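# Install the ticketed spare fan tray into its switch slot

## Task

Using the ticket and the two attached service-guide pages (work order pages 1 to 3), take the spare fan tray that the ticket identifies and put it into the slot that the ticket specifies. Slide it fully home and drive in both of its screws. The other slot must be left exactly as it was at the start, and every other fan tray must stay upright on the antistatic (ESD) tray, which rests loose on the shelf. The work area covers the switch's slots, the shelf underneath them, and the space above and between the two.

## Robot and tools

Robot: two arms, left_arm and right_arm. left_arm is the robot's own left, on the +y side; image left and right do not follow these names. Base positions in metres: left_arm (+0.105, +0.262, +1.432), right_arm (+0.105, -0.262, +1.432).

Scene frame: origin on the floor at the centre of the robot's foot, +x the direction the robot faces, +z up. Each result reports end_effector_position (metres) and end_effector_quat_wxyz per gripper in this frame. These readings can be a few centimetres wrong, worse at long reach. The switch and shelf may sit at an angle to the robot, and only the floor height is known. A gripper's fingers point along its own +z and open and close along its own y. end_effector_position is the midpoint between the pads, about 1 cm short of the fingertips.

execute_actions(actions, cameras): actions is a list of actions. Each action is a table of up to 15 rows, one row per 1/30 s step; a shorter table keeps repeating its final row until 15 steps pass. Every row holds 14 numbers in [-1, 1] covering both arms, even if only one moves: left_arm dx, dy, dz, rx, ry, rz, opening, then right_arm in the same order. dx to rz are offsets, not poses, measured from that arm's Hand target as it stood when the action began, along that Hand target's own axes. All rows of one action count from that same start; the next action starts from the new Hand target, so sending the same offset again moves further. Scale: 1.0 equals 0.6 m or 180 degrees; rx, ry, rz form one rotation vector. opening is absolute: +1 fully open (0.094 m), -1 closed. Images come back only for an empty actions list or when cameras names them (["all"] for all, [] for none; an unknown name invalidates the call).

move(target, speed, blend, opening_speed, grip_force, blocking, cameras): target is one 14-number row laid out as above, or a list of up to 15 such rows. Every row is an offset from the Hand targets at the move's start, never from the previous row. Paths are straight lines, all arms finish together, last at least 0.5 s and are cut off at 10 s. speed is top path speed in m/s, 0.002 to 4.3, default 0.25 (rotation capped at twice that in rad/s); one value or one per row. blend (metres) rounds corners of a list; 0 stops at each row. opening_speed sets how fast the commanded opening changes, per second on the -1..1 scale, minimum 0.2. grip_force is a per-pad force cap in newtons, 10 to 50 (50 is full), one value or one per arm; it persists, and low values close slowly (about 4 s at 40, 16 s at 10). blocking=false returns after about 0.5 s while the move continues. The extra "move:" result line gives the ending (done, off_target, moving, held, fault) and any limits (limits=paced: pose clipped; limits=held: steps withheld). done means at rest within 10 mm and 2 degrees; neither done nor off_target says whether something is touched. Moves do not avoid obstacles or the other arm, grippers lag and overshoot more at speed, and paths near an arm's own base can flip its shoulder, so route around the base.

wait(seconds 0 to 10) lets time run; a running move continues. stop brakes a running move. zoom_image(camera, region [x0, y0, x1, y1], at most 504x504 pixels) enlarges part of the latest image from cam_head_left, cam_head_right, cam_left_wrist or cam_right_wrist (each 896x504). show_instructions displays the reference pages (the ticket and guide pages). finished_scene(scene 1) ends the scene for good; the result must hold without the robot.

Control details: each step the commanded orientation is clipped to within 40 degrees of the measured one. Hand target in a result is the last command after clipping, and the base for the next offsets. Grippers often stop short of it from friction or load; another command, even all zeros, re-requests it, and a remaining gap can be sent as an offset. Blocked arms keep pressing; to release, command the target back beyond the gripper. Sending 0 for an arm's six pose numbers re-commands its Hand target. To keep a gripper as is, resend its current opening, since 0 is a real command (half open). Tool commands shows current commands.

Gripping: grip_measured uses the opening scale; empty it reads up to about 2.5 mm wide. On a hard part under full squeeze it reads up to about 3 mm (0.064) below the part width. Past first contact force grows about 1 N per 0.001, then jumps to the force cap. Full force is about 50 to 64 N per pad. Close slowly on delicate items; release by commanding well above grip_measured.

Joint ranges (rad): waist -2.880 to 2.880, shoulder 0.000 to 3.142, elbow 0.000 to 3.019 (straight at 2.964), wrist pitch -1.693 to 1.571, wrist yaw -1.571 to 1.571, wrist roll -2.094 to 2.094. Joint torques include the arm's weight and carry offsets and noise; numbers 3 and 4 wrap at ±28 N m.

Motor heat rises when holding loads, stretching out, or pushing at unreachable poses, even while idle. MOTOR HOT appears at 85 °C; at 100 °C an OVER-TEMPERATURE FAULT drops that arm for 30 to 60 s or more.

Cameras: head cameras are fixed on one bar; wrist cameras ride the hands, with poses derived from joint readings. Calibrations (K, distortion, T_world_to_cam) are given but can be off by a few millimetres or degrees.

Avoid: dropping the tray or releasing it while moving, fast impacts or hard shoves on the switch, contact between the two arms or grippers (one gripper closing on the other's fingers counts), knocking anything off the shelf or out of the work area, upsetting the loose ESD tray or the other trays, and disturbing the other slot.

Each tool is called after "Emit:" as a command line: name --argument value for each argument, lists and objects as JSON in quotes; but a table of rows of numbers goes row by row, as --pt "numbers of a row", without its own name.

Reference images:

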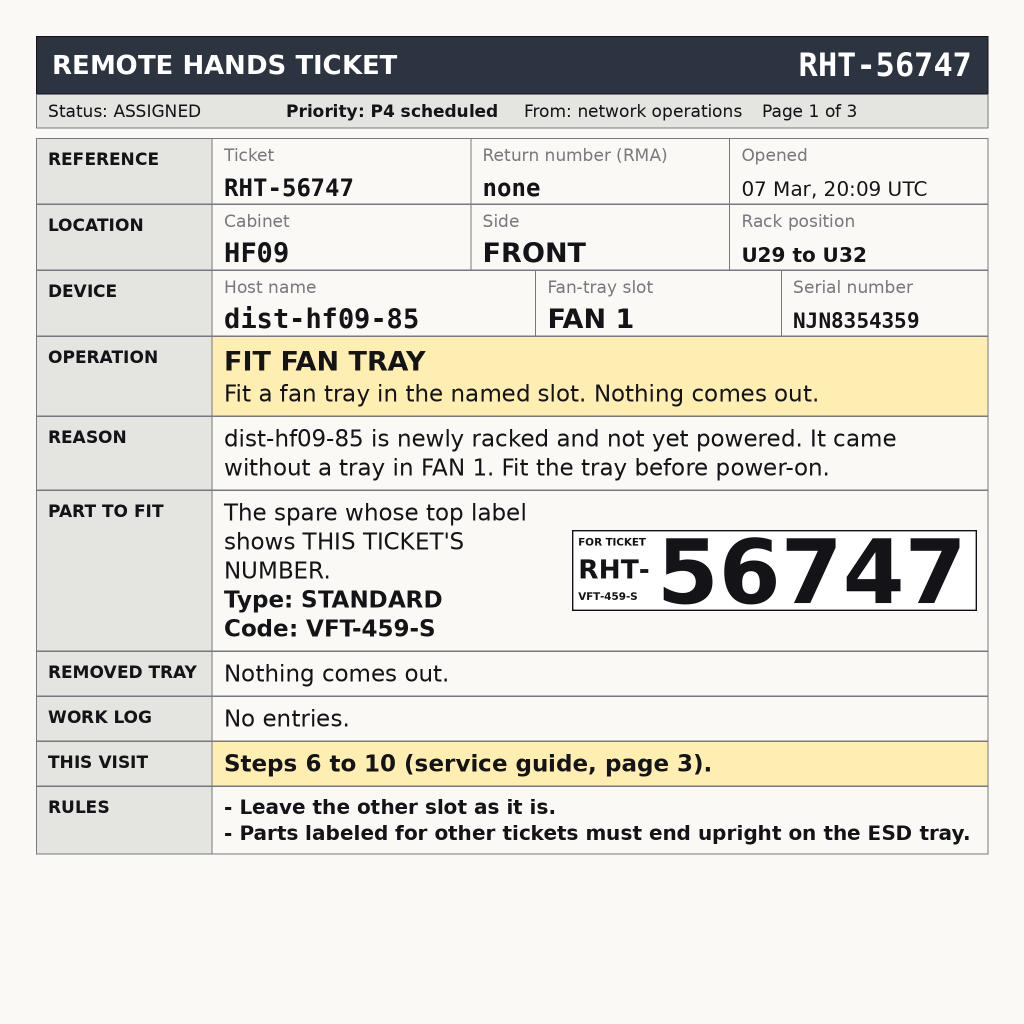

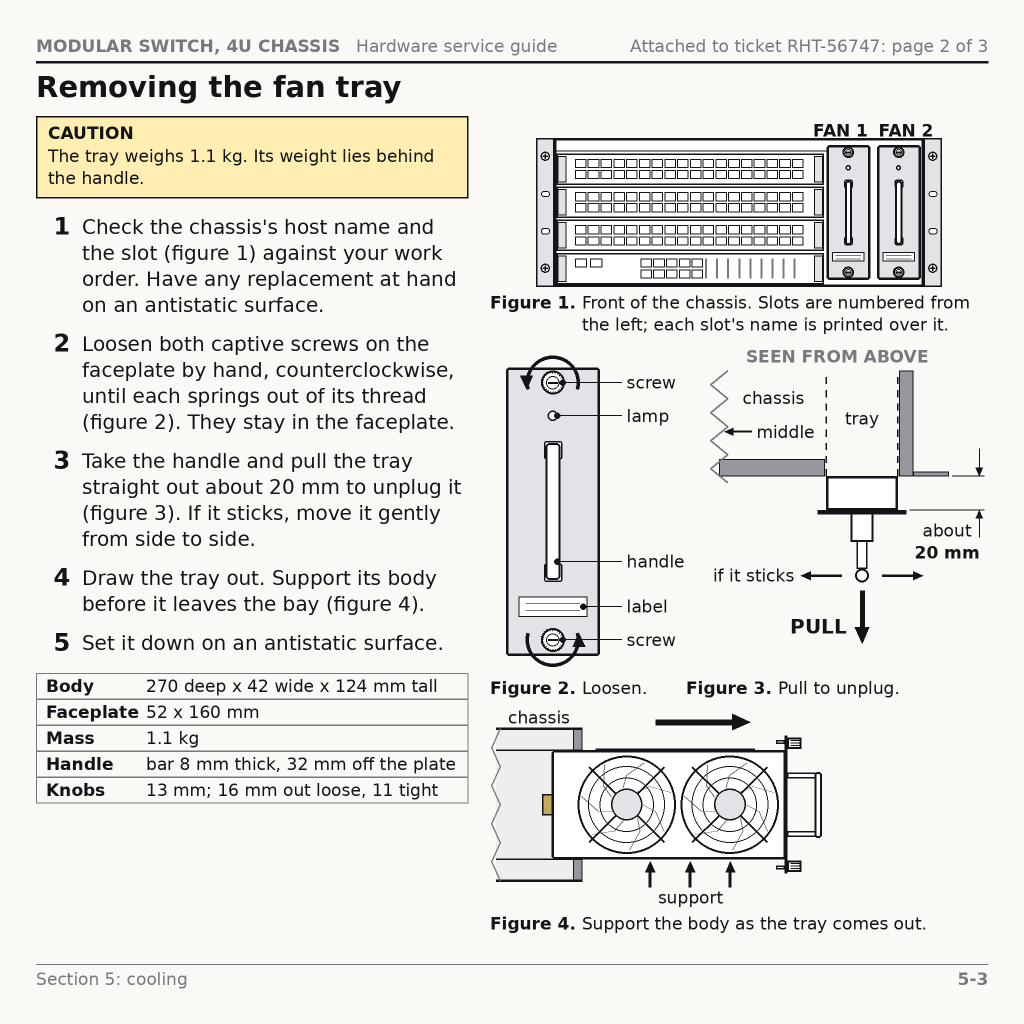

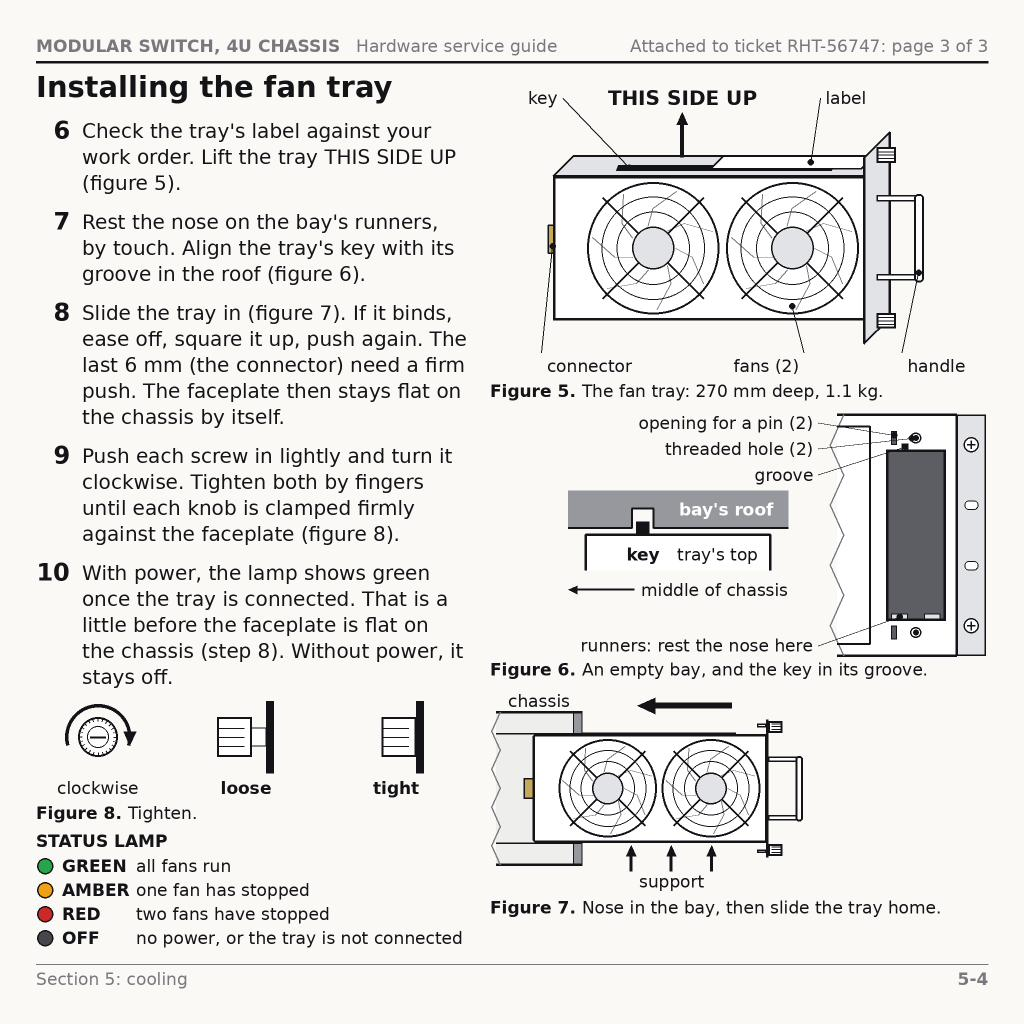

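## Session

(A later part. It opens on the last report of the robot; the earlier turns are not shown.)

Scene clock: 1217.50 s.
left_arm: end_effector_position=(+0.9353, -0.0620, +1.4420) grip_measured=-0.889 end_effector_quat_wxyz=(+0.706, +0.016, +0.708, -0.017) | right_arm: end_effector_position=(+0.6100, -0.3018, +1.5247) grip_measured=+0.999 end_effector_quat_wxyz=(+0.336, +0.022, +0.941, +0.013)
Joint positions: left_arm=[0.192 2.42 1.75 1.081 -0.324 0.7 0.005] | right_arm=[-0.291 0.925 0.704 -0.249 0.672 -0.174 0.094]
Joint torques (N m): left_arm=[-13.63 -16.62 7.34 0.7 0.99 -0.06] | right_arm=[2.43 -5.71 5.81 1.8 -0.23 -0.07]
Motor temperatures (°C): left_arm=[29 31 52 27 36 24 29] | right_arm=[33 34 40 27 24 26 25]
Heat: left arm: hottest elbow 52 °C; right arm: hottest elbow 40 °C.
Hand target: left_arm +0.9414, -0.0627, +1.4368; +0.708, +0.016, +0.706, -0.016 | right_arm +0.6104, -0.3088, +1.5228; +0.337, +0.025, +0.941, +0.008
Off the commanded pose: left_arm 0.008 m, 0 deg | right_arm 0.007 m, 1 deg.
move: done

Emit:
move --pt "0 0 0 0 0 0 0.3 0 0 0 0 0 0 1" --pt "0 0 -0.2 0 0 0 0.3 0 0 0 0 0 0 1" --speed 0.15 --opening_speed 1 --cameras '["cam_left_wrist","cam_head_right"]'

Scene clock: 1226.70 s.
left_arm: end_effector_position=(+0.8200, -0.0613, +1.4213) grip_measured=+0.298 end_effector_quat_wxyz=(+0.700, +0.019, +0.714, -0.022) | right_arm: end_effector_position=(+0.6100, -0.3018, +1.5247) grip_measured=+0.999 end_effector_quat_wxyz=(+0.336, +0.022, +0.941, +0.013)
Joint positions: left_arm=[0.148 2.357 1.388 1.364 -0.367 0.707 0.061] | right_arm=[-0.291 0.925 0.704 -0.249 0.672 -0.174 0.094]
Joint torques (N m): left_arm=[-13.86 -18.26 3.03 1.78 0.5 0.14] | right_arm=[2.43 -5.71 5.82 1.81 -0.23 -0.07]
Heat: left arm: hottest elbow 48 °C; right arm: hottest elbow 40 °C.
Hand target: left_arm +0.8216, -0.0573, +1.4364; +0.708, +0.016, +0.706, -0.016 | right_arm +0.6104, -0.3088, +1.5228; +0.337, +0.025, +0.941, +0.008
Off the commanded pose: left_arm 0.016 m, 1 deg | right_arm 0.007 m, 1 deg.
move: off_target (left_arm)
camera_calibration:
cam_left_wrist: T_world_to_cam=[[-0.0585363, -0.997597, 0.0370599, -0.0684781], [-0.591238, 0.00473205, -0.806483, 1.63714], [0.80437, -0.0691198, -0.590095, 0.302213], [0, 0, 0, 1]] pos_world=[0.72084, -0.0551717, 1.5012]
Images, in order (width x height): cam_head_right 896x504, cam_left_wrist 896x504.

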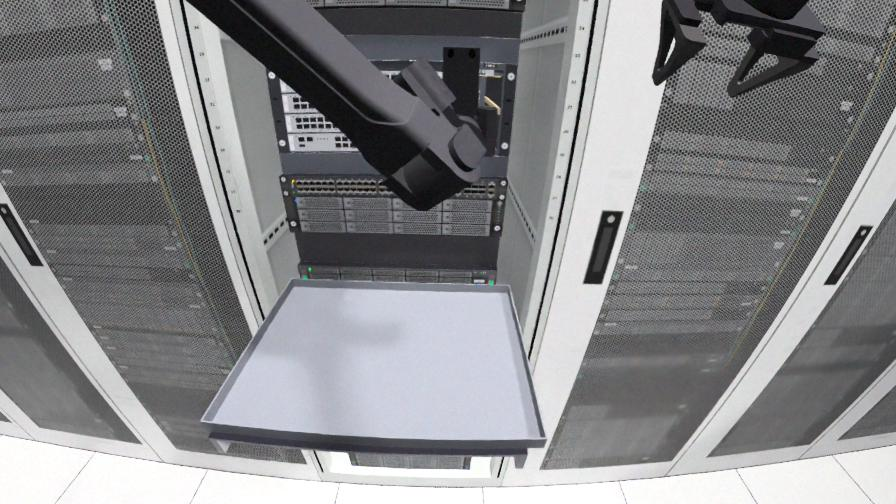

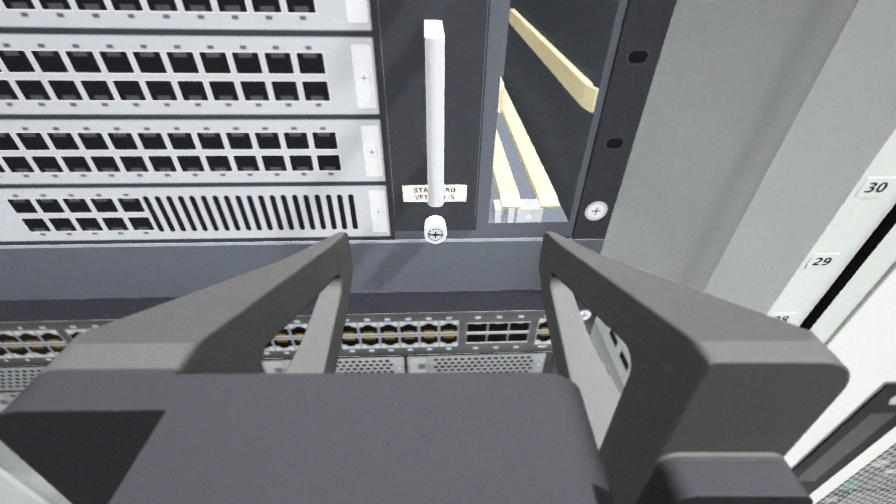

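Emit:
zoom_image --camera "cam_left_wrist" --region '[360, 130, 540, 260]'

Scaled by 2.800 from the camera's 896x504 image, which has a finer 1280x720 frame.

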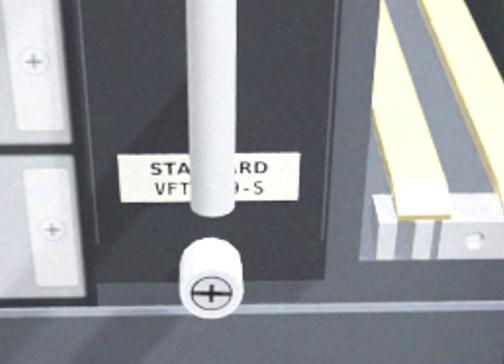

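Emit:
move --target '[-0.047,0.274,-0.275,0.173,-0.096,0.002,0.3,0,0,0,0,0,0,1]' --speed 0.3 --cameras '["cam_left_wrist","cam_head_right"]'

Scene clock: 1244.70 s.
left_arm: end_effector_position=(+0.6634, +0.1073, +1.4596) grip_measured=+0.298 end_effector_quat_wxyz=(+0.770, +0.212, +0.566, -0.205) | right_arm: end_effector_position=(+0.6100, -0.3018, +1.5247) grip_measured=+0.999 end_effector_quat_wxyz=(+0.336, +0.022, +0.941, +0.013)
Joint positions: left_arm=[0.49 1.908 0.671 1.554 0.575 0.62 0.061] | right_arm=[-0.291 0.925 0.704 -0.249 0.672 -0.174 0.094]
Joint torques (N m): left_arm=[-6.95 -13.92 0.23 2.11 0.55 -0.16] | right_arm=[2.43 -5.71 5.82 1.81 -0.23 -0.07]
Motor temperatures (°C): left_arm=[30 31 42 26 31 24 28] | right_arm=[33 34 39 27 24 26 24]
Heat: left arm: hottest elbow 42 °C; right arm: hottest elbow 39 °C.
Hand target: left_arm +0.6641, +0.1143, +1.4643; +0.774, +0.204, +0.563, -0.204 | right_arm +0.6104, -0.3088, +1.5228; +0.337, +0.025, +0.941, +0.008
Off the commanded pose: left_arm 0.008 m, 1 deg | right_arm 0.007 m, 1 deg.
move: done
camera_calibration:
cam_left_wrist: T_world_to_cam=[[-0.565063, -0.822639, -0.0630046, 0.552539], [-0.239714, 0.236768, -0.94153, 1.51366], [0.789456, -0.516921, -0.330987, 0.142239], [0, 0, 0, 1]] pos_world=[0.562774, 0.16968, 1.50705]
Images, in order (width x height): cam_head_right 896x504, cam_left_wrist 896x504.

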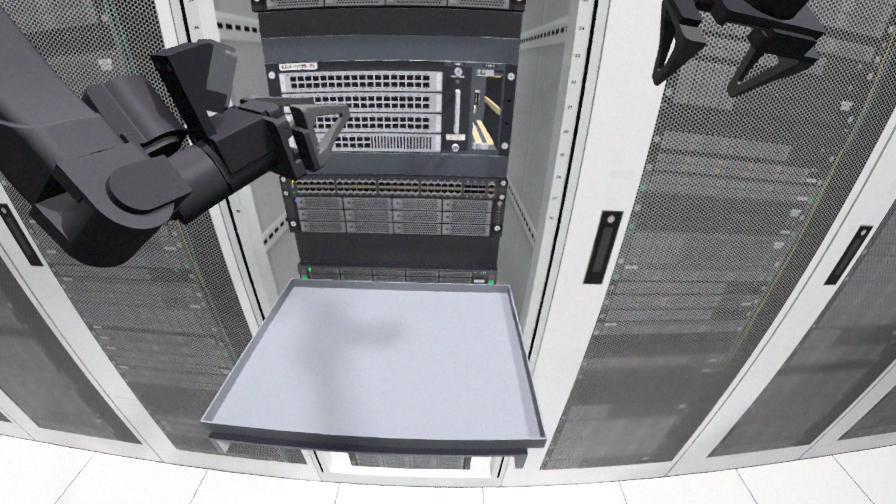

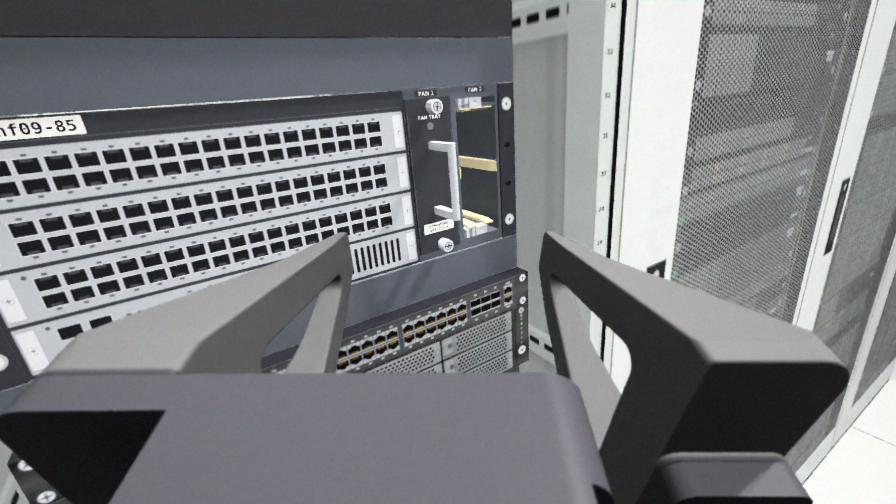

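Emit:
zoom_image --camera "cam_left_wrist" --region '[390, 80, 520, 260]'

Emit:
zoom_image --camera "cam_head_right" --region '[430, 50, 520, 170]'

Scaled by 2.800 from the camera's 896x504 image, which has a finer 1280x720 frame.

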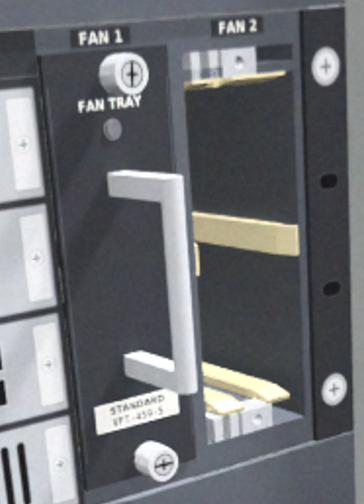

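Scaled by 4.200 from the camera's 896x504 image, which has a finer 1280x720 frame.

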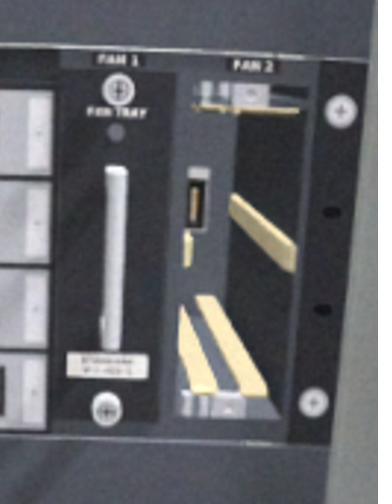

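Emit:
move --target '[0.031,-0.052,0.4385,-0.173,0.096,-0.002,0.0,0,0,0,0,0,0,1]' --speed 0.3 --cameras '["cam_left_wrist"]'

Scene clock: 1303.43 s.
left_arm: end_effector_position=(+0.8520, -0.0530, +1.5158) grip_measured=+0.002 end_effector_quat_wxyz=(+0.705, +0.014, +0.708, -0.023) | right_arm: end_effector_position=(+0.6100, -0.3018, +1.5247) grip_measured=+0.999 end_effector_quat_wxyz=(+0.336, +0.022, +0.941, +0.013)
Joint positions: left_arm=[0.086 2.21 1.415 1.216 -0.416 0.732 0.047] | right_arm=[-0.291 0.925 0.704 -0.249 0.672 -0.174 0.094]
Joint torques (N m): left_arm=[-12.57 -16.32 7.46 0.87 0.43 0.2] | right_arm=[2.37 -5.71 5.83 1.8 -0.23 -0.07]
Motor temperatures (°C): left_arm=[29 30 33 26 30 24 27] | right_arm=[33 34 39 27 24 26 24]
Heat: left arm: hottest elbow 33 °C; right arm: hottest elbow 39 °C.
Hand target: left_arm +0.8597, -0.0569, +1.5181; +0.708, +0.016, +0.706, -0.016 | right_arm +0.6104, -0.3088, +1.5228; +0.337, +0.025, +0.941, +0.008
Off the commanded pose: left_arm 0.009 m, 1 deg | right_arm 0.007 m, 1 deg.
move: done
camera_calibration:
cam_left_wrist: T_world_to_cam=[[-0.0544738, -0.997512, 0.0447424, -0.0768385], [-0.5787, -0.00497696, -0.815525, 1.73475], [0.813719, -0.0703172, -0.576989, 0.305024], [0, 0, 0, 1]] pos_world=[0.751513, -0.0465651, 1.59417]
Images, in order (width x height): cam_left_wrist 896x504.

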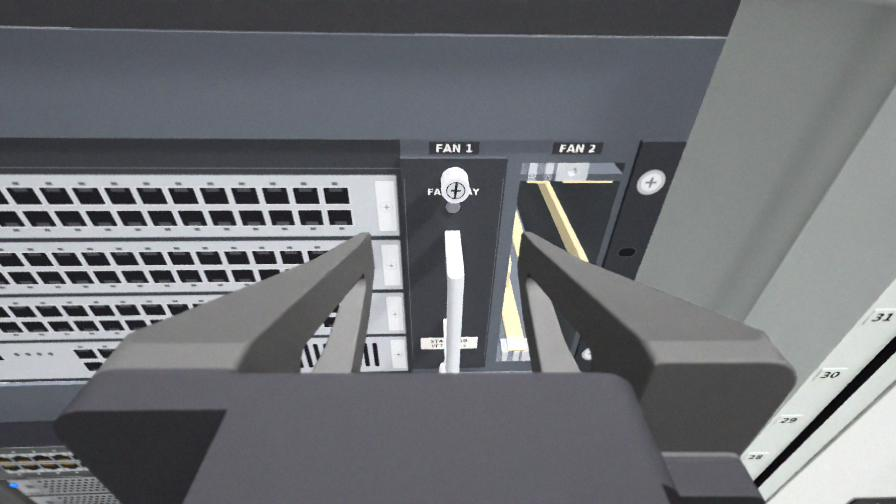

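Emit:
move --target '[0.0163,-0.0083,0.0885,0,0,0,-0.3,0,0,0,0,0,0,1]' --speed 0.1 --cameras '["cam_left_wrist"]'

Scene clock: 1322.87 s.
left_arm: end_effector_position=(+0.9016, -0.0661, +1.5101) grip_measured=-0.298 end_effector_quat_wxyz=(+0.705, +0.021, +0.708, -0.020) | right_arm: end_effector_position=(+0.6100, -0.3018, +1.5247) grip_measured=+0.999 end_effector_quat_wxyz=(+0.336, +0.022, +0.941, +0.013)
Joint positions: left_arm=[0.112 2.283 1.601 1.096 -0.39 0.732 0.033] | right_arm=[-0.291 0.925 0.704 -0.249 0.672 -0.174 0.094]
Joint torques (N m): left_arm=[-12.81 -16.97 8.42 0.76 0.75 0.03] | right_arm=[2.43 -5.71 5.81 1.81 -0.23 -0.07]
Heat: left arm: hottest elbow 33 °C; right arm: hottest elbow 38 °C.
Hand target: left_arm +0.9125, -0.0645, +1.5083; +0.708, +0.016, +0.706, -0.016 | right_arm +0.6104, -0.3088, +1.5228; +0.337, +0.025, +0.941, +0.008
Off the commanded pose: left_arm 0.011 m, 1 deg | right_arm 0.007 m, 1 deg.
move: off_target (left_arm)
camera_calibration:
cam_left_wrist: T_world_to_cam=[[-0.0592175, -0.997724, 0.0322473, -0.0638251], [-0.578333, 0.00795936, -0.815762, 1.7596], [0.813649, -0.0669571, -0.577488, 0.261468], [0, 0, 0, 1]] pos_world=[0.801114, -0.060178, 1.58847]
Images, in order (width x height): cam_left_wrist 896x504.

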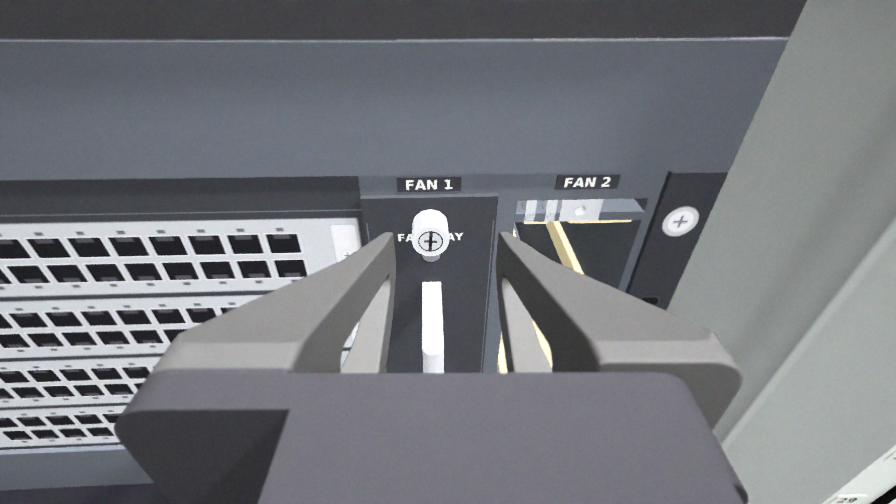

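Emit:
move --target '[0.011,0.0075,0.047,0,0,0,-0.35,0,0,0,0,0,0,1]' --speed 0.08 --cameras '["cam_left_wrist"]'

Scene clock: 1349.87 s.
left_arm: end_effector_position=(+0.9299, -0.0638, +1.5037) grip_measured=-0.348 end_effector_quat_wxyz=(+0.705, +0.025, +0.708, -0.017) | right_arm: end_effector_position=(+0.6100, -0.3018, +1.5247) grip_measured=+0.999 end_effector_quat_wxyz=(+0.336, +0.022, +0.941, +0.013)
Joint positions: left_arm=[0.136 2.318 1.696 1.03 -0.367 0.732 0.031] | right_arm=[-0.291 0.925 0.704 -0.249 0.672 -0.174 0.094]
Joint torques (N m): left_arm=[-13.1 -17.79 8.23 0.8 0.71 -0.11] | right_arm=[2.43 -5.71 5.82 1.81 -0.23 -0.07]
Heat: left arm: hottest elbow 34 °C; right arm: hottest elbow 38 °C.
Hand target: left_arm +0.9409, -0.0612, +1.5019; +0.708, +0.016, +0.706, -0.016 | right_arm +0.6104, -0.3088, +1.5228; +0.337, +0.025, +0.941, +0.008
Off the commanded pose: left_arm 0.011 m, 1 deg | right_arm 0.007 m, 1 deg.
move: off_target (left_arm)
camera_calibration:
cam_left_wrist: T_world_to_cam=[[-0.0597262, -0.997983, 0.0215076, -0.0430678], [-0.578121, 0.017018, -0.815773, 1.7712], [0.813762, -0.061157, -0.577972, 0.235917], [0, 0, 0, 1]] pos_world=[0.829413, -0.0586951, 1.58217]
Images, in order (width x height): cam_left_wrist 896x504.

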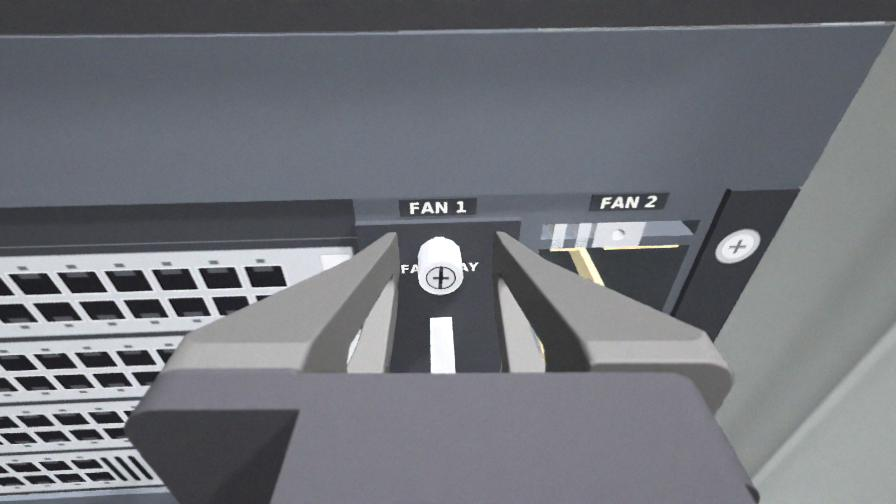

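Emit:
move --target '[0,0,0,0,0,-0.333,-0.35,0,0,0,0,0,0,1]' --speed 0.5 --cameras '["cam_left_wrist"]'

Scene clock: 1370.43 s.
left_arm: end_effector_position=(+0.9292, -0.0655, +1.5016) grip_measured=-0.348 end_effector_quat_wxyz=(+0.603, -0.329, +0.628, -0.365) | right_arm: end_effector_position=(+0.6100, -0.3018, +1.5247) grip_measured=+0.999 end_effector_quat_wxyz=(+0.336, +0.022, +0.941, +0.013)
Joint positions: left_arm=[0.136 2.322 1.697 1.03 -0.367 -0.306 0.031] | right_arm=[-0.291 0.925 0.704 -0.249 0.672 -0.174 0.094]
Joint torques (N m): left_arm=[-14.27 -17.49 8.49 0.64 0.68 -0.07] | right_arm=[2.43 -5.71 5.81 1.81 -0.23 -0.07]
Heat: left arm: hottest elbow 35 °C; right arm: hottest elbow 38 °C.
Hand target: left_arm +0.9409, -0.0612, +1.5020; +0.605, -0.339, +0.620, -0.368 | right_arm +0.6104, -0.3088, +1.5228; +0.337, +0.025, +0.941, +0.008
Off the commanded pose: left_arm 0.012 m, 2 deg | right_arm 0.007 m, 1 deg.
move: off_target (left_arm)
camera_calibration:
cam_left_wrist: T_world_to_cam=[[-0.025943, -0.489236, 0.871765, -1.31955], [-0.619124, -0.676815, -0.398254, 1.1347], [0.784864, -0.550063, -0.28534, -0.209472], [0, 0, 0, 1]] pos_world=[0.832695, 0.00718875, 1.54247]
Images, in order (width x height): cam_left_wrist 896x504.

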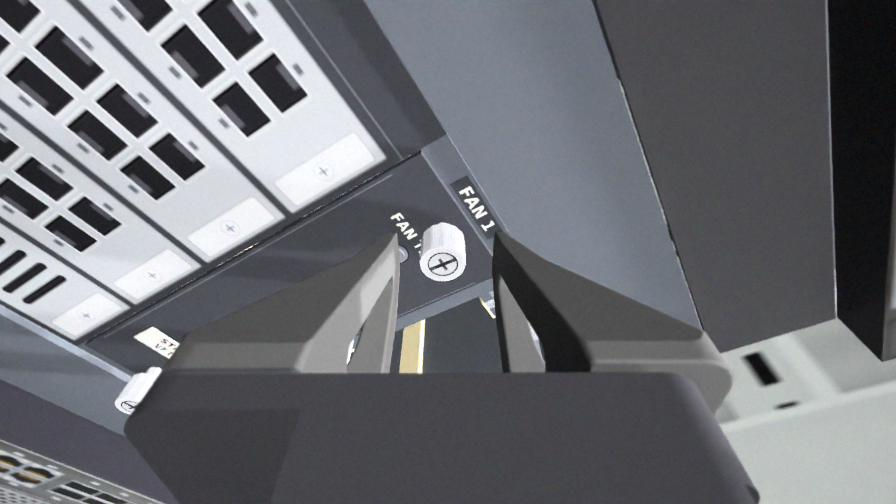

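Emit:
move --pt "0 0 0.012 0 0 0 -0.9 0 0 0 0 0 0 1" --pt "0 0 0.012 0 0 0.333 -0.9 0 0 0 0 0 0 1" --speed 0.5 --cameras '["cam_left_wrist"]'

Scene clock: 1378.90 s.
left_arm: end_effector_position=(+0.9319, -0.0628, +1.4994) grip_measured=-0.753 end_effector_quat_wxyz=(+0.700, +0.011, +0.713, -0.024) | right_arm: end_effector_position=(+0.6100, -0.3018, +1.5247) grip_measured=+0.999 end_effector_quat_wxyz=(+0.336, +0.022, +0.941, +0.013)
Joint positions: left_arm=[0.138 2.323 1.705 1.022 -0.381 0.7 0.012] | right_arm=[-0.291 0.925 0.704 -0.249 0.672 -0.174 0.094]
Joint torques (N m): left_arm=[-13.63 -17.96 9.83 0.32 1.43 0.21] | right_arm=[2.37 -5.77 5.82 1.81 -0.23 -0.07]
Heat: left arm: hottest elbow 35 °C; right arm: hottest elbow 38 °C.
Hand target: left_arm +0.9482, -0.0613, +1.5020; +0.708, +0.016, +0.706, -0.016 | right_arm +0.6104, -0.3088, +1.5228; +0.337, +0.025, +0.941, +0.008
Off the commanded pose: left_arm 0.016 m, 2 deg | right_arm 0.007 m, 1 deg.
move: off_target (left_arm)
camera_calibration:
cam_left_wrist: T_world_to_cam=[[-0.0498547, -0.997445, 0.051165, -0.0955066], [-0.59048, -0.0118805, -0.806965, 1.7652], [0.805511, -0.0704429, -0.588379, 0.254518], [0, 0, 0, 1]] pos_world=[0.832537, -0.0563621, 1.57909]
Images, in order (width x height): cam_left_wrist 896x504.

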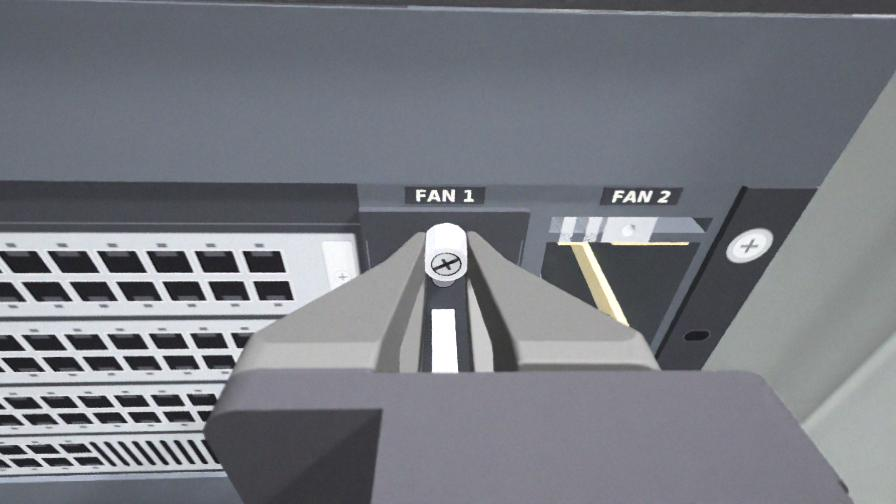

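Emit:
move --pt "-0.004 0 0 0 0 0.333 -0.4 0 0 0 0 0 0 1" --pt "-0.004 0 0 0 0 -0.333 -0.9 0 0 0 0 0 0 1" --pt "-0.004 0 0 0 0 0.333 -0.4 0 0 0 0 0 0 1" --pt "-0.004 0 0 0 0 -0.333 -0.9 0 0 0 0 0 0 1" --pt "-0.004 0 0 0 0 0 -0.9 0 0 0 0 0 0 1" --speed 0.9 --cameras '["cam_left_wrist"]'

Scene clock: 1404.93 s.
left_arm: end_effector_position=(+0.9347, -0.0563, +1.5187) grip_measured=-0.400 end_effector_quat_wxyz=(+0.628, -0.330, +0.618, -0.339) | right_arm: end_effector_position=(+0.6100, -0.3018, +1.5247) grip_measured=+0.999 end_effector_quat_wxyz=(+0.336, +0.022, +0.941, +0.013)
Joint positions: left_arm=[0.128 2.322 1.721 1.068 -0.398 -0.239 0.028] | right_arm=[-0.291 0.925 0.704 -0.249 0.672 -0.174 0.094]
Joint torques (N m): left_arm=[-12.92 -18.2 8.25 -1.39 1.99 -0.76] | right_arm=[2.43 -5.71 5.82 1.8 -0.23 -0.07]
Heat: left arm: hottest elbow 36 °C; right arm: hottest elbow 38 °C.
Hand target: left_arm +0.9482, -0.0614, +1.5044; +0.605, -0.339, +0.620, -0.367 (not the last commanded pose) | right_arm +0.6104, -0.3088, +1.5228; +0.337, +0.025, +0.941, +0.008
Tool commands: left_gripper/opening=-0.4 right_gripper/opening=+1.0
Off the commanded pose: left_arm 0.020 m, 56 deg | right_arm 0.007 m, 1 deg.
move: off_target (left_arm; path cut at 10 s); path passed 3 of 5 targets; target 4's new opening was not sent; target 2's new opening was sent with left_arm's hand 0.018 m and 4 deg from that target; target 3's new opening was sent with left_arm's hand 0.019 m and 2 deg from that target
camera_calibration:
cam_left_wrist: T_world_to_cam=[[-0.0209301, -0.52497, 0.850863, -1.30472], [-0.569776, -0.693056, -0.441621, 1.17007], [0.821534, -0.494044, -0.28461, -0.236047], [0, 0, 0, 1]] pos_world=[0.833289, 0.00936568, 1.55968]
Images, in order (width x height): cam_left_wrist 896x504.

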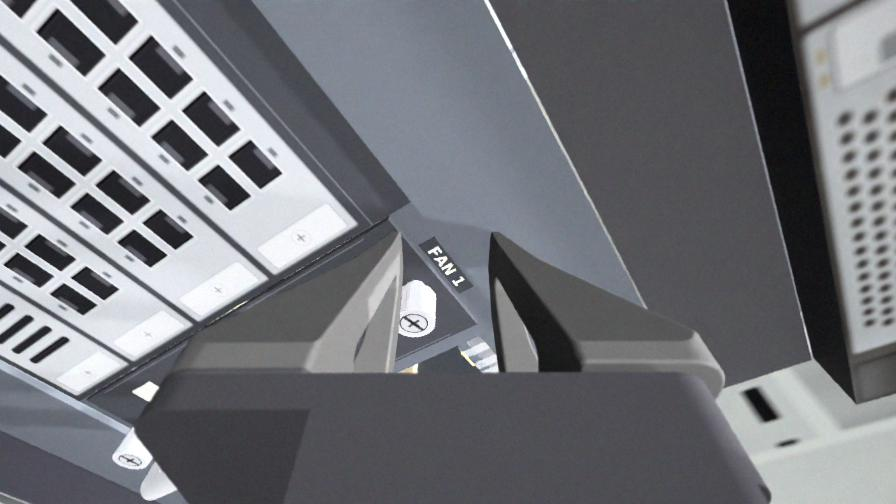

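Emit:
move --target '[0,0,-0.06,0,0,0,-0.35,0,0,0,0,0,0,1]' --speed 0.15 --cameras '["cam_left_wrist"]'

Scene clock: 1416.47 s.
left_arm: end_effector_position=(+0.9108, -0.0650, +1.4933) grip_measured=-0.352 end_effector_quat_wxyz=(+0.602, -0.330, +0.632, -0.359) | right_arm: end_effector_position=(+0.6100, -0.3018, +1.5247) grip_measured=+0.999 end_effector_quat_wxyz=(+0.336, +0.022, +0.941, +0.013)
Joint positions: left_arm=[0.131 2.31 1.633 1.077 -0.381 -0.299 0.03] | right_arm=[-0.291 0.925 0.704 -0.249 0.672 -0.174 0.094]
Joint torques (N m): left_arm=[-14.45 -19.19 4.97 1.46 0.57 -0.07] | right_arm=[2.49 -5.77 5.82 1.81 -0.23 -0.07]
Heat: left arm: hottest elbow 36 °C; right arm: hottest elbow 38 °C.
Hand target: left_arm +0.9122, -0.0598, +1.5044; +0.605, -0.339, +0.620, -0.367 | right_arm +0.6104, -0.3088, +1.5228; +0.337, +0.025, +0.941, +0.008
Off the commanded pose: left_arm 0.012 m, 2 deg | right_arm 0.007 m, 1 deg.
move: off_target (left_arm)
camera_calibration:
cam_left_wrist: T_world_to_cam=[[-0.0150823, -0.495977, 0.868205, -1.31759], [-0.620841, -0.676001, -0.396962, 1.12011], [0.783792, -0.545004, -0.297727, -0.177292], [0, 0, 0, 1]] pos_world=[0.814497, 0.00707699, 1.5358]
Images, in order (width x height): cam_left_wrist 896x504.

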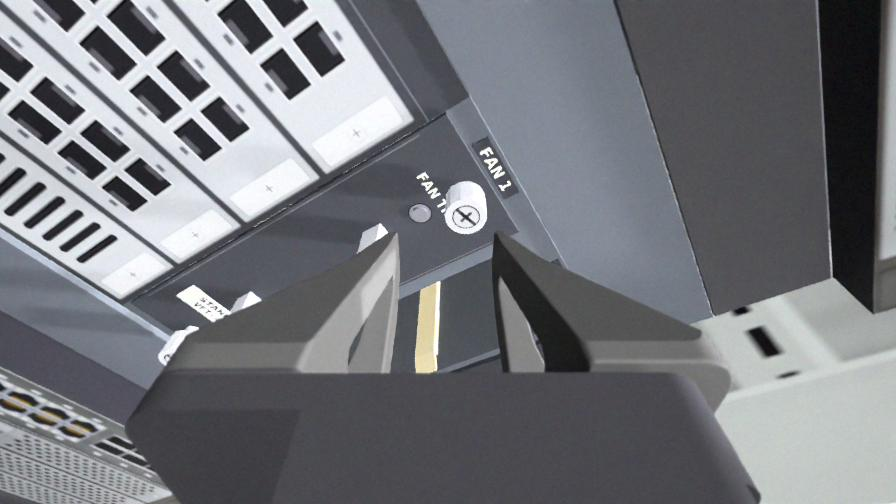

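Emit:
move --target '[0,0,0.048,0,0,0,-0.35,0,0,0,0,0,0,1]' --speed 0.1 --cameras '["cam_left_wrist"]'

Scene clock: 1436.27 s.
left_arm: end_effector_position=(+0.9290, -0.0658, +1.5073) grip_measured=-0.352 end_effector_quat_wxyz=(+0.604, -0.330, +0.627, -0.366) | right_arm: end_effector_position=(+0.6100, -0.3018, +1.5247) grip_measured=+0.999 end_effector_quat_wxyz=(+0.336, +0.022, +0.941, +0.013)
Joint positions: left_arm=[0.131 2.315 1.696 1.028 -0.369 -0.306 0.03] | right_arm=[-0.291 0.925 0.704 -0.249 0.672 -0.174 0.094]
Joint torques (N m): left_arm=[-13.63 -17.79 8.55 0.58 0.67 -0.1] | right_arm=[2.43 -5.77 5.82 1.81 -0.23 -0.08]
Heat: left arm: hottest elbow 34 °C; right arm: hottest elbow 38 °C.
Hand target: left_arm +0.9409, -0.0612, +1.5042; +0.605, -0.339, +0.620, -0.367 | right_arm +0.6104, -0.3088, +1.5228; +0.337, +0.025, +0.941, +0.008
Off the commanded pose: left_arm 0.013 m, 1 deg | right_arm 0.007 m, 1 deg.
move: off_target (left_arm)
camera_calibration:
cam_left_wrist: T_world_to_cam=[[-0.0282704, -0.486845, 0.873031, -1.3243], [-0.618046, -0.677918, -0.398054, 1.13535], [0.785634, -0.550826, -0.281728, -0.214137], [0, 0, 0, 1]] pos_world=[0.832493, 0.00699081, 1.54776]
Images, in order (width x height): cam_left_wrist 896x504.

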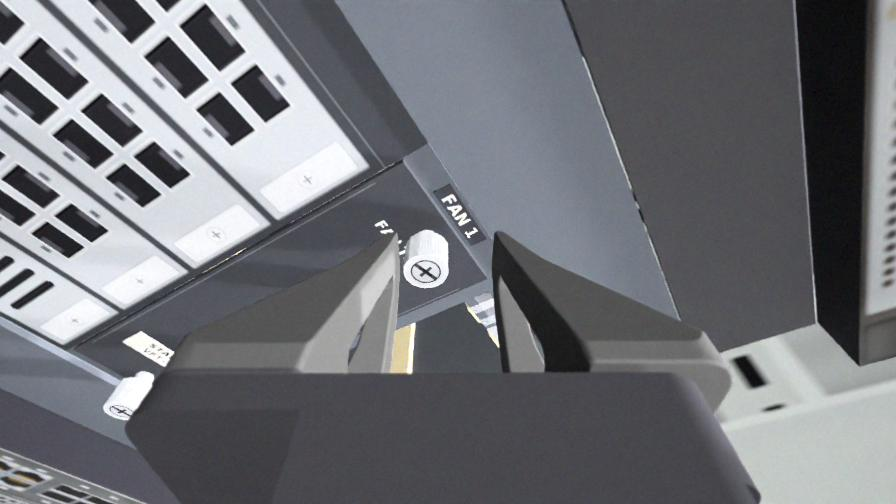

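Emit:
move --pt "-0.003 -0.005 0 0 0 0 -0.88 0 0 0 0 0 0 1" --pt "-0.003 -0.005 0 0 0 0.62 -0.88 0 0 0 0 0 0 1" --speed 0.8 --cameras '["cam_left_wrist"]'

Scene clock: 1446.37 s.
left_arm: end_effector_position=(+0.9317, -0.0616, +1.5019) grip_measured=-0.749 end_effector_quat_wxyz=(+0.639, +0.326, +0.636, +0.283) | right_arm: end_effector_position=(+0.6100, -0.3018, +1.5247) grip_measured=+0.999 end_effector_quat_wxyz=(+0.336, +0.022, +0.941, +0.013)
Joint positions: left_arm=[0.138 2.312 1.696 1.012 -0.378 1.607 0.012] | right_arm=[-0.291 0.925 0.704 -0.249 0.672 -0.174 0.094]
Joint torques (N m): left_arm=[-13.63 -17.38 8.16 1.42 0.92 0.08] | right_arm=[2.37 -5.71 5.82 1.81 -0.23 -0.07]
Heat: left arm: hottest elbow 34 °C; right arm: hottest elbow 38 °C.
Hand target: left_arm +0.9409, -0.0610, +1.5077; +0.644, +0.322, +0.629, +0.294 | right_arm +0.6104, -0.3088, +1.5228; +0.337, +0.025, +0.941, +0.008
Off the commanded pose: left_arm 0.011 m, 2 deg | right_arm 0.007 m, 1 deg.
move: off_target (left_arm)
camera_calibration:
cam_left_wrist: T_world_to_cam=[[-0.0549855, -0.651389, -0.756749, 1.14515], [-0.549689, 0.652454, -0.521675, 1.34154], [0.833558, 0.387292, -0.393937, -0.0336602], [0, 0, 0, 1]] pos_world=[0.828455, -0.116319, 1.55318]
Images, in order (width x height): cam_left_wrist 896x504.

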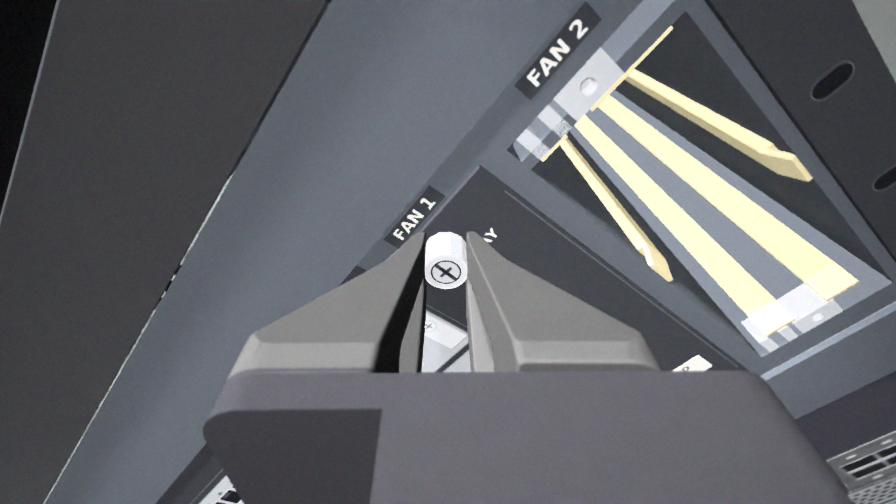

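Emit:
move --pt "0 0 0 0 0 0 -0.38 0 0 0 0 0 0 1" --pt "0 0 0 0 0 -0.62 -0.38 0 0 0 0 0 0 1" --speed 0.8 --cameras '["cam_left_wrist"]'

Scene clock: 1456.70 s.
left_arm: end_effector_position=(+0.9324, -0.0627, +1.5031) grip_measured=-0.382 end_effector_quat_wxyz=(+0.604, -0.331, +0.628, -0.362) | right_arm: end_effector_position=(+0.6100, -0.3018, +1.5247) grip_measured=+0.999 end_effector_quat_wxyz=(+0.336, +0.022, +0.941, +0.013)
Joint positions: left_arm=[0.138 2.32 1.704 1.024 -0.371 -0.304 0.029] | right_arm=[-0.291 0.925 0.704 -0.249 0.672 -0.174 0.094]
Joint torques (N m): left_arm=[-14.74 -18.43 7.71 0.76 0.66 -0.04] | right_arm=[2.43 -5.71 5.82 1.81 -0.23 -0.07]
Heat: left arm: hottest elbow 34 °C; right arm: hottest elbow 38 °C.
Hand target: left_arm +0.9410, -0.0610, +1.5078; +0.605, -0.339, +0.620, -0.367 | right_arm +0.6104, -0.3088, +1.5228; +0.337, +0.025, +0.941, +0.008
Off the commanded pose: left_arm 0.010 m, 2 deg | right_arm 0.007 m, 1 deg.
move: done
camera_calibration:
cam_left_wrist: T_world_to_cam=[[-0.0215034, -0.491547, 0.870586, -1.32193], [-0.616157, -0.679239, -0.398728, 1.13701], [0.78733, -0.544992, -0.288264, -0.207585], [0, 0, 0, 1]] pos_world=[0.835588, 0.00937792, 1.54437]
Images, in order (width x height): cam_left_wrist 896x504.

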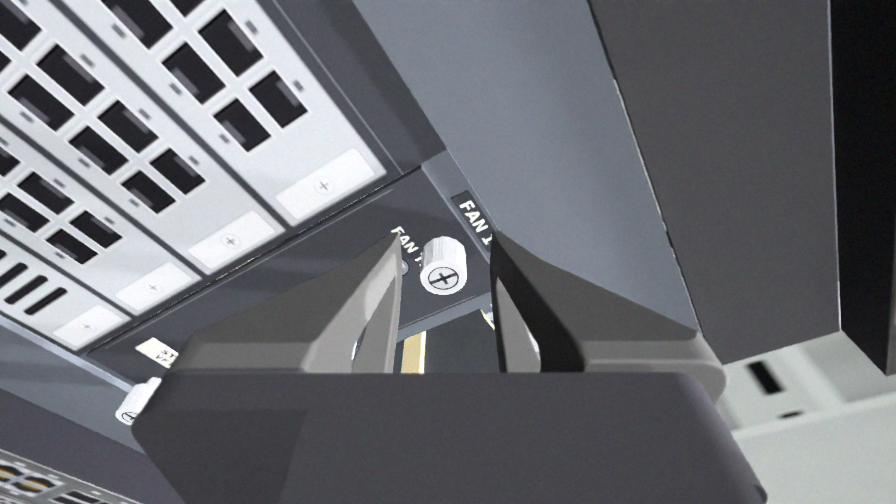

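Emit:
move --pt "0 0 0 0 0 0 -0.88 0 0 0 0 0 0 1" --pt "0 0 0.025 0 0 0.62 -0.88 0 0 0 0 0 0 1" --pt "0 0 0 0 0 0.62 -0.38 0 0 0 0 0 0 1" --pt "0 0 0 0 0 0 -0.38 0 0 0 0 0 0 1" --speed 0.8 --cameras '["cam_left_wrist"]'

Scene clock: 1473.70 s.
left_arm: end_effector_position=(+0.9331, -0.0629, +1.5031) grip_measured=-0.382 end_effector_quat_wxyz=(+0.605, -0.331, +0.627, -0.362) | right_arm: end_effector_position=(+0.6100, -0.3018, +1.5247) grip_measured=+0.999 end_effector_quat_wxyz=(+0.336, +0.022, +0.941, +0.013)
Joint positions: left_arm=[0.138 2.322 1.708 1.025 -0.369 -0.304 0.029] | right_arm=[-0.291 0.925 0.704 -0.249 0.672 -0.174 0.094]
Joint torques (N m): left_arm=[-14.39 -19.37 7.62 0.95 0.61 -0.03] | right_arm=[2.37 -5.66 5.81 1.8 -0.23 -0.07]
Heat: left arm: hottest elbow 35 °C; right arm: hottest elbow 38 °C.
Hand target: left_arm +0.9409, -0.0611, +1.5077; +0.605, -0.339, +0.620, -0.367 | right_arm +0.6104, -0.3088, +1.5228; +0.337, +0.025, +0.941, +0.008
Off the commanded pose: left_arm 0.009 m, 1 deg | right_arm 0.007 m, 1 deg.
move: done
camera_calibration:
cam_left_wrist: T_world_to_cam=[[-0.0229746, -0.490722, 0.871013, -1.32124], [-0.614533, -0.680274, -0.39947, 1.13685], [0.788556, -0.544444, -0.285936, -0.212932], [0, 0, 0, 1]] pos_world=[0.836184, 0.00907697, 1.54407]
Images, in order (width x height): cam_left_wrist 896x504.

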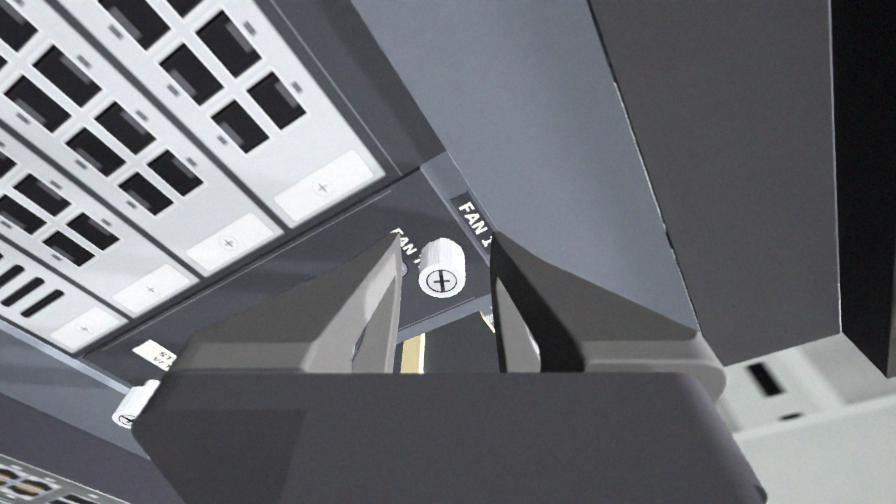

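Emit:
move --pt "0 0 0 0 0 0 -0.88 0 0 0 0 0 0 1" --pt "0 0 0.025 0 0 0.62 -0.88 0 0 0 0 0 0 1" --pt "0 0 0 0 0 0.62 -0.38 0 0 0 0 0 0 1" --pt "0 0 0 0 0 0 -0.38 0 0 0 0 0 0 1" --speed 1.0

Emit:
move --pt "0 0 0 0 0 0 -0.88 0 0 0 0 0 0 1" --pt "0 0 0.025 0 0 0.62 -0.88 0 0 0 0 0 0 1" --pt "0 0 0 0 0 0.62 -0.38 0 0 0 0 0 0 1" --pt "0 0 0 0 0 0 -0.38 0 0 0 0 0 0 1" --speed 1.0 --cameras '["cam_left_wrist"]'

Scene clock: 1487.53 s.
left_arm: end_effector_position=(+0.9324, -0.0642, +1.5007) grip_measured=-0.382 end_effector_quat_wxyz=(+0.604, -0.331, +0.629, -0.361) | right_arm: end_effector_position=(+0.6100, -0.3018, +1.5247) grip_measured=+0.999 end_effector_quat_wxyz=(+0.336, +0.022, +0.941, +0.013)
Joint positions: left_arm=[0.138 2.326 1.708 1.024 -0.372 -0.304 0.029] | right_arm=[-0.291 0.925 0.704 -0.249 0.672 -0.174 0.094]
Joint torques (N m): left_arm=[-14.39 -18.84 7.25 1.05 0.63 -0.02] | right_arm=[2.37 -5.77 5.81 1.78 -0.23 -0.07]
Heat: left arm: hottest elbow 35 °C; right arm: hottest elbow 38 °C.
Hand target: left_arm +0.9410, -0.0610, +1.5079; +0.605, -0.339, +0.620, -0.367 | right_arm +0.6104, -0.3088, +1.5228; +0.337, +0.025, +0.941, +0.008
Off the commanded pose: left_arm 0.011 m, 2 deg | right_arm 0.007 m, 1 deg.
move: off_target (left_arm)

Scene clock: 1494.00 s.
left_arm: end_effector_position=(+0.9325, -0.0639, +1.5005) grip_measured=-0.382 end_effector_quat_wxyz=(+0.604, -0.331, +0.629, -0.361) | right_arm: end_effector_position=(+0.6100, -0.3018, +1.5247) grip_measured=+0.999 end_effector_quat_wxyz=(+0.336, +0.022, +0.941, +0.013)
Joint positions: left_arm=[0.139 2.326 1.708 1.024 -0.372 -0.304 0.029] | right_arm=[-0.291 0.925 0.704 -0.249 0.672 -0.174 0.094]
Joint torques (N m): left_arm=[-14.56 -19.66 7.3 0.7 0.72 -0.1] | right_arm=[2.43 -5.77 5.82 1.81 -0.23 -0.07]
Heat: left arm: hottest elbow 35 °C; right arm: hottest elbow 37 °C.
Hand target: left_arm +0.9409, -0.0612, +1.5078; +0.605, -0.339, +0.620, -0.367 | right_arm +0.6104, -0.3088, +1.5228; +0.337, +0.025, +0.941, +0.008
Off the commanded pose: left_arm 0.012 m, 2 deg | right_arm 0.007 m, 1 deg.
move: off_target (left_arm)
camera_calibration:
cam_left_wrist: T_world_to_cam=[[-0.0195523, -0.492121, 0.870307, -1.32168], [-0.616214, -0.679554, -0.398103, 1.13432], [0.787336, -0.54408, -0.289965, -0.206453], [0, 0, 0, 1]] pos_world=[0.835687, 0.00807593, 1.54198]
Images, in order (width x height): cam_left_wrist 896x504.

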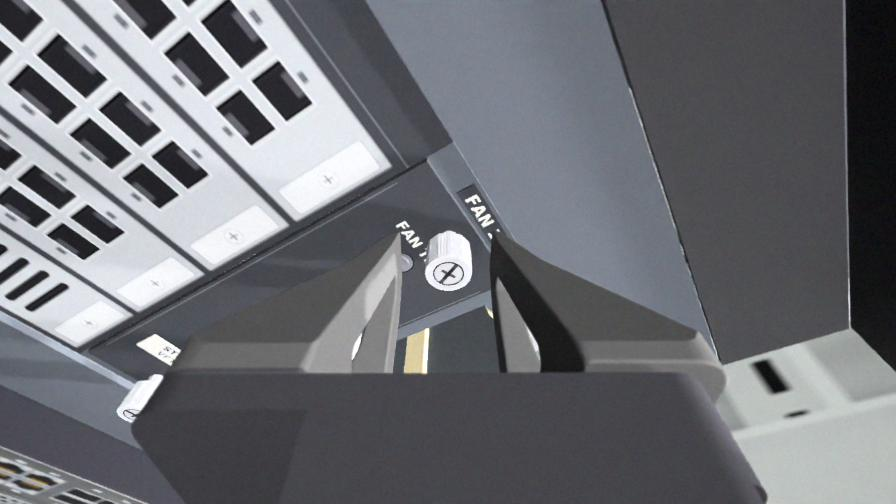

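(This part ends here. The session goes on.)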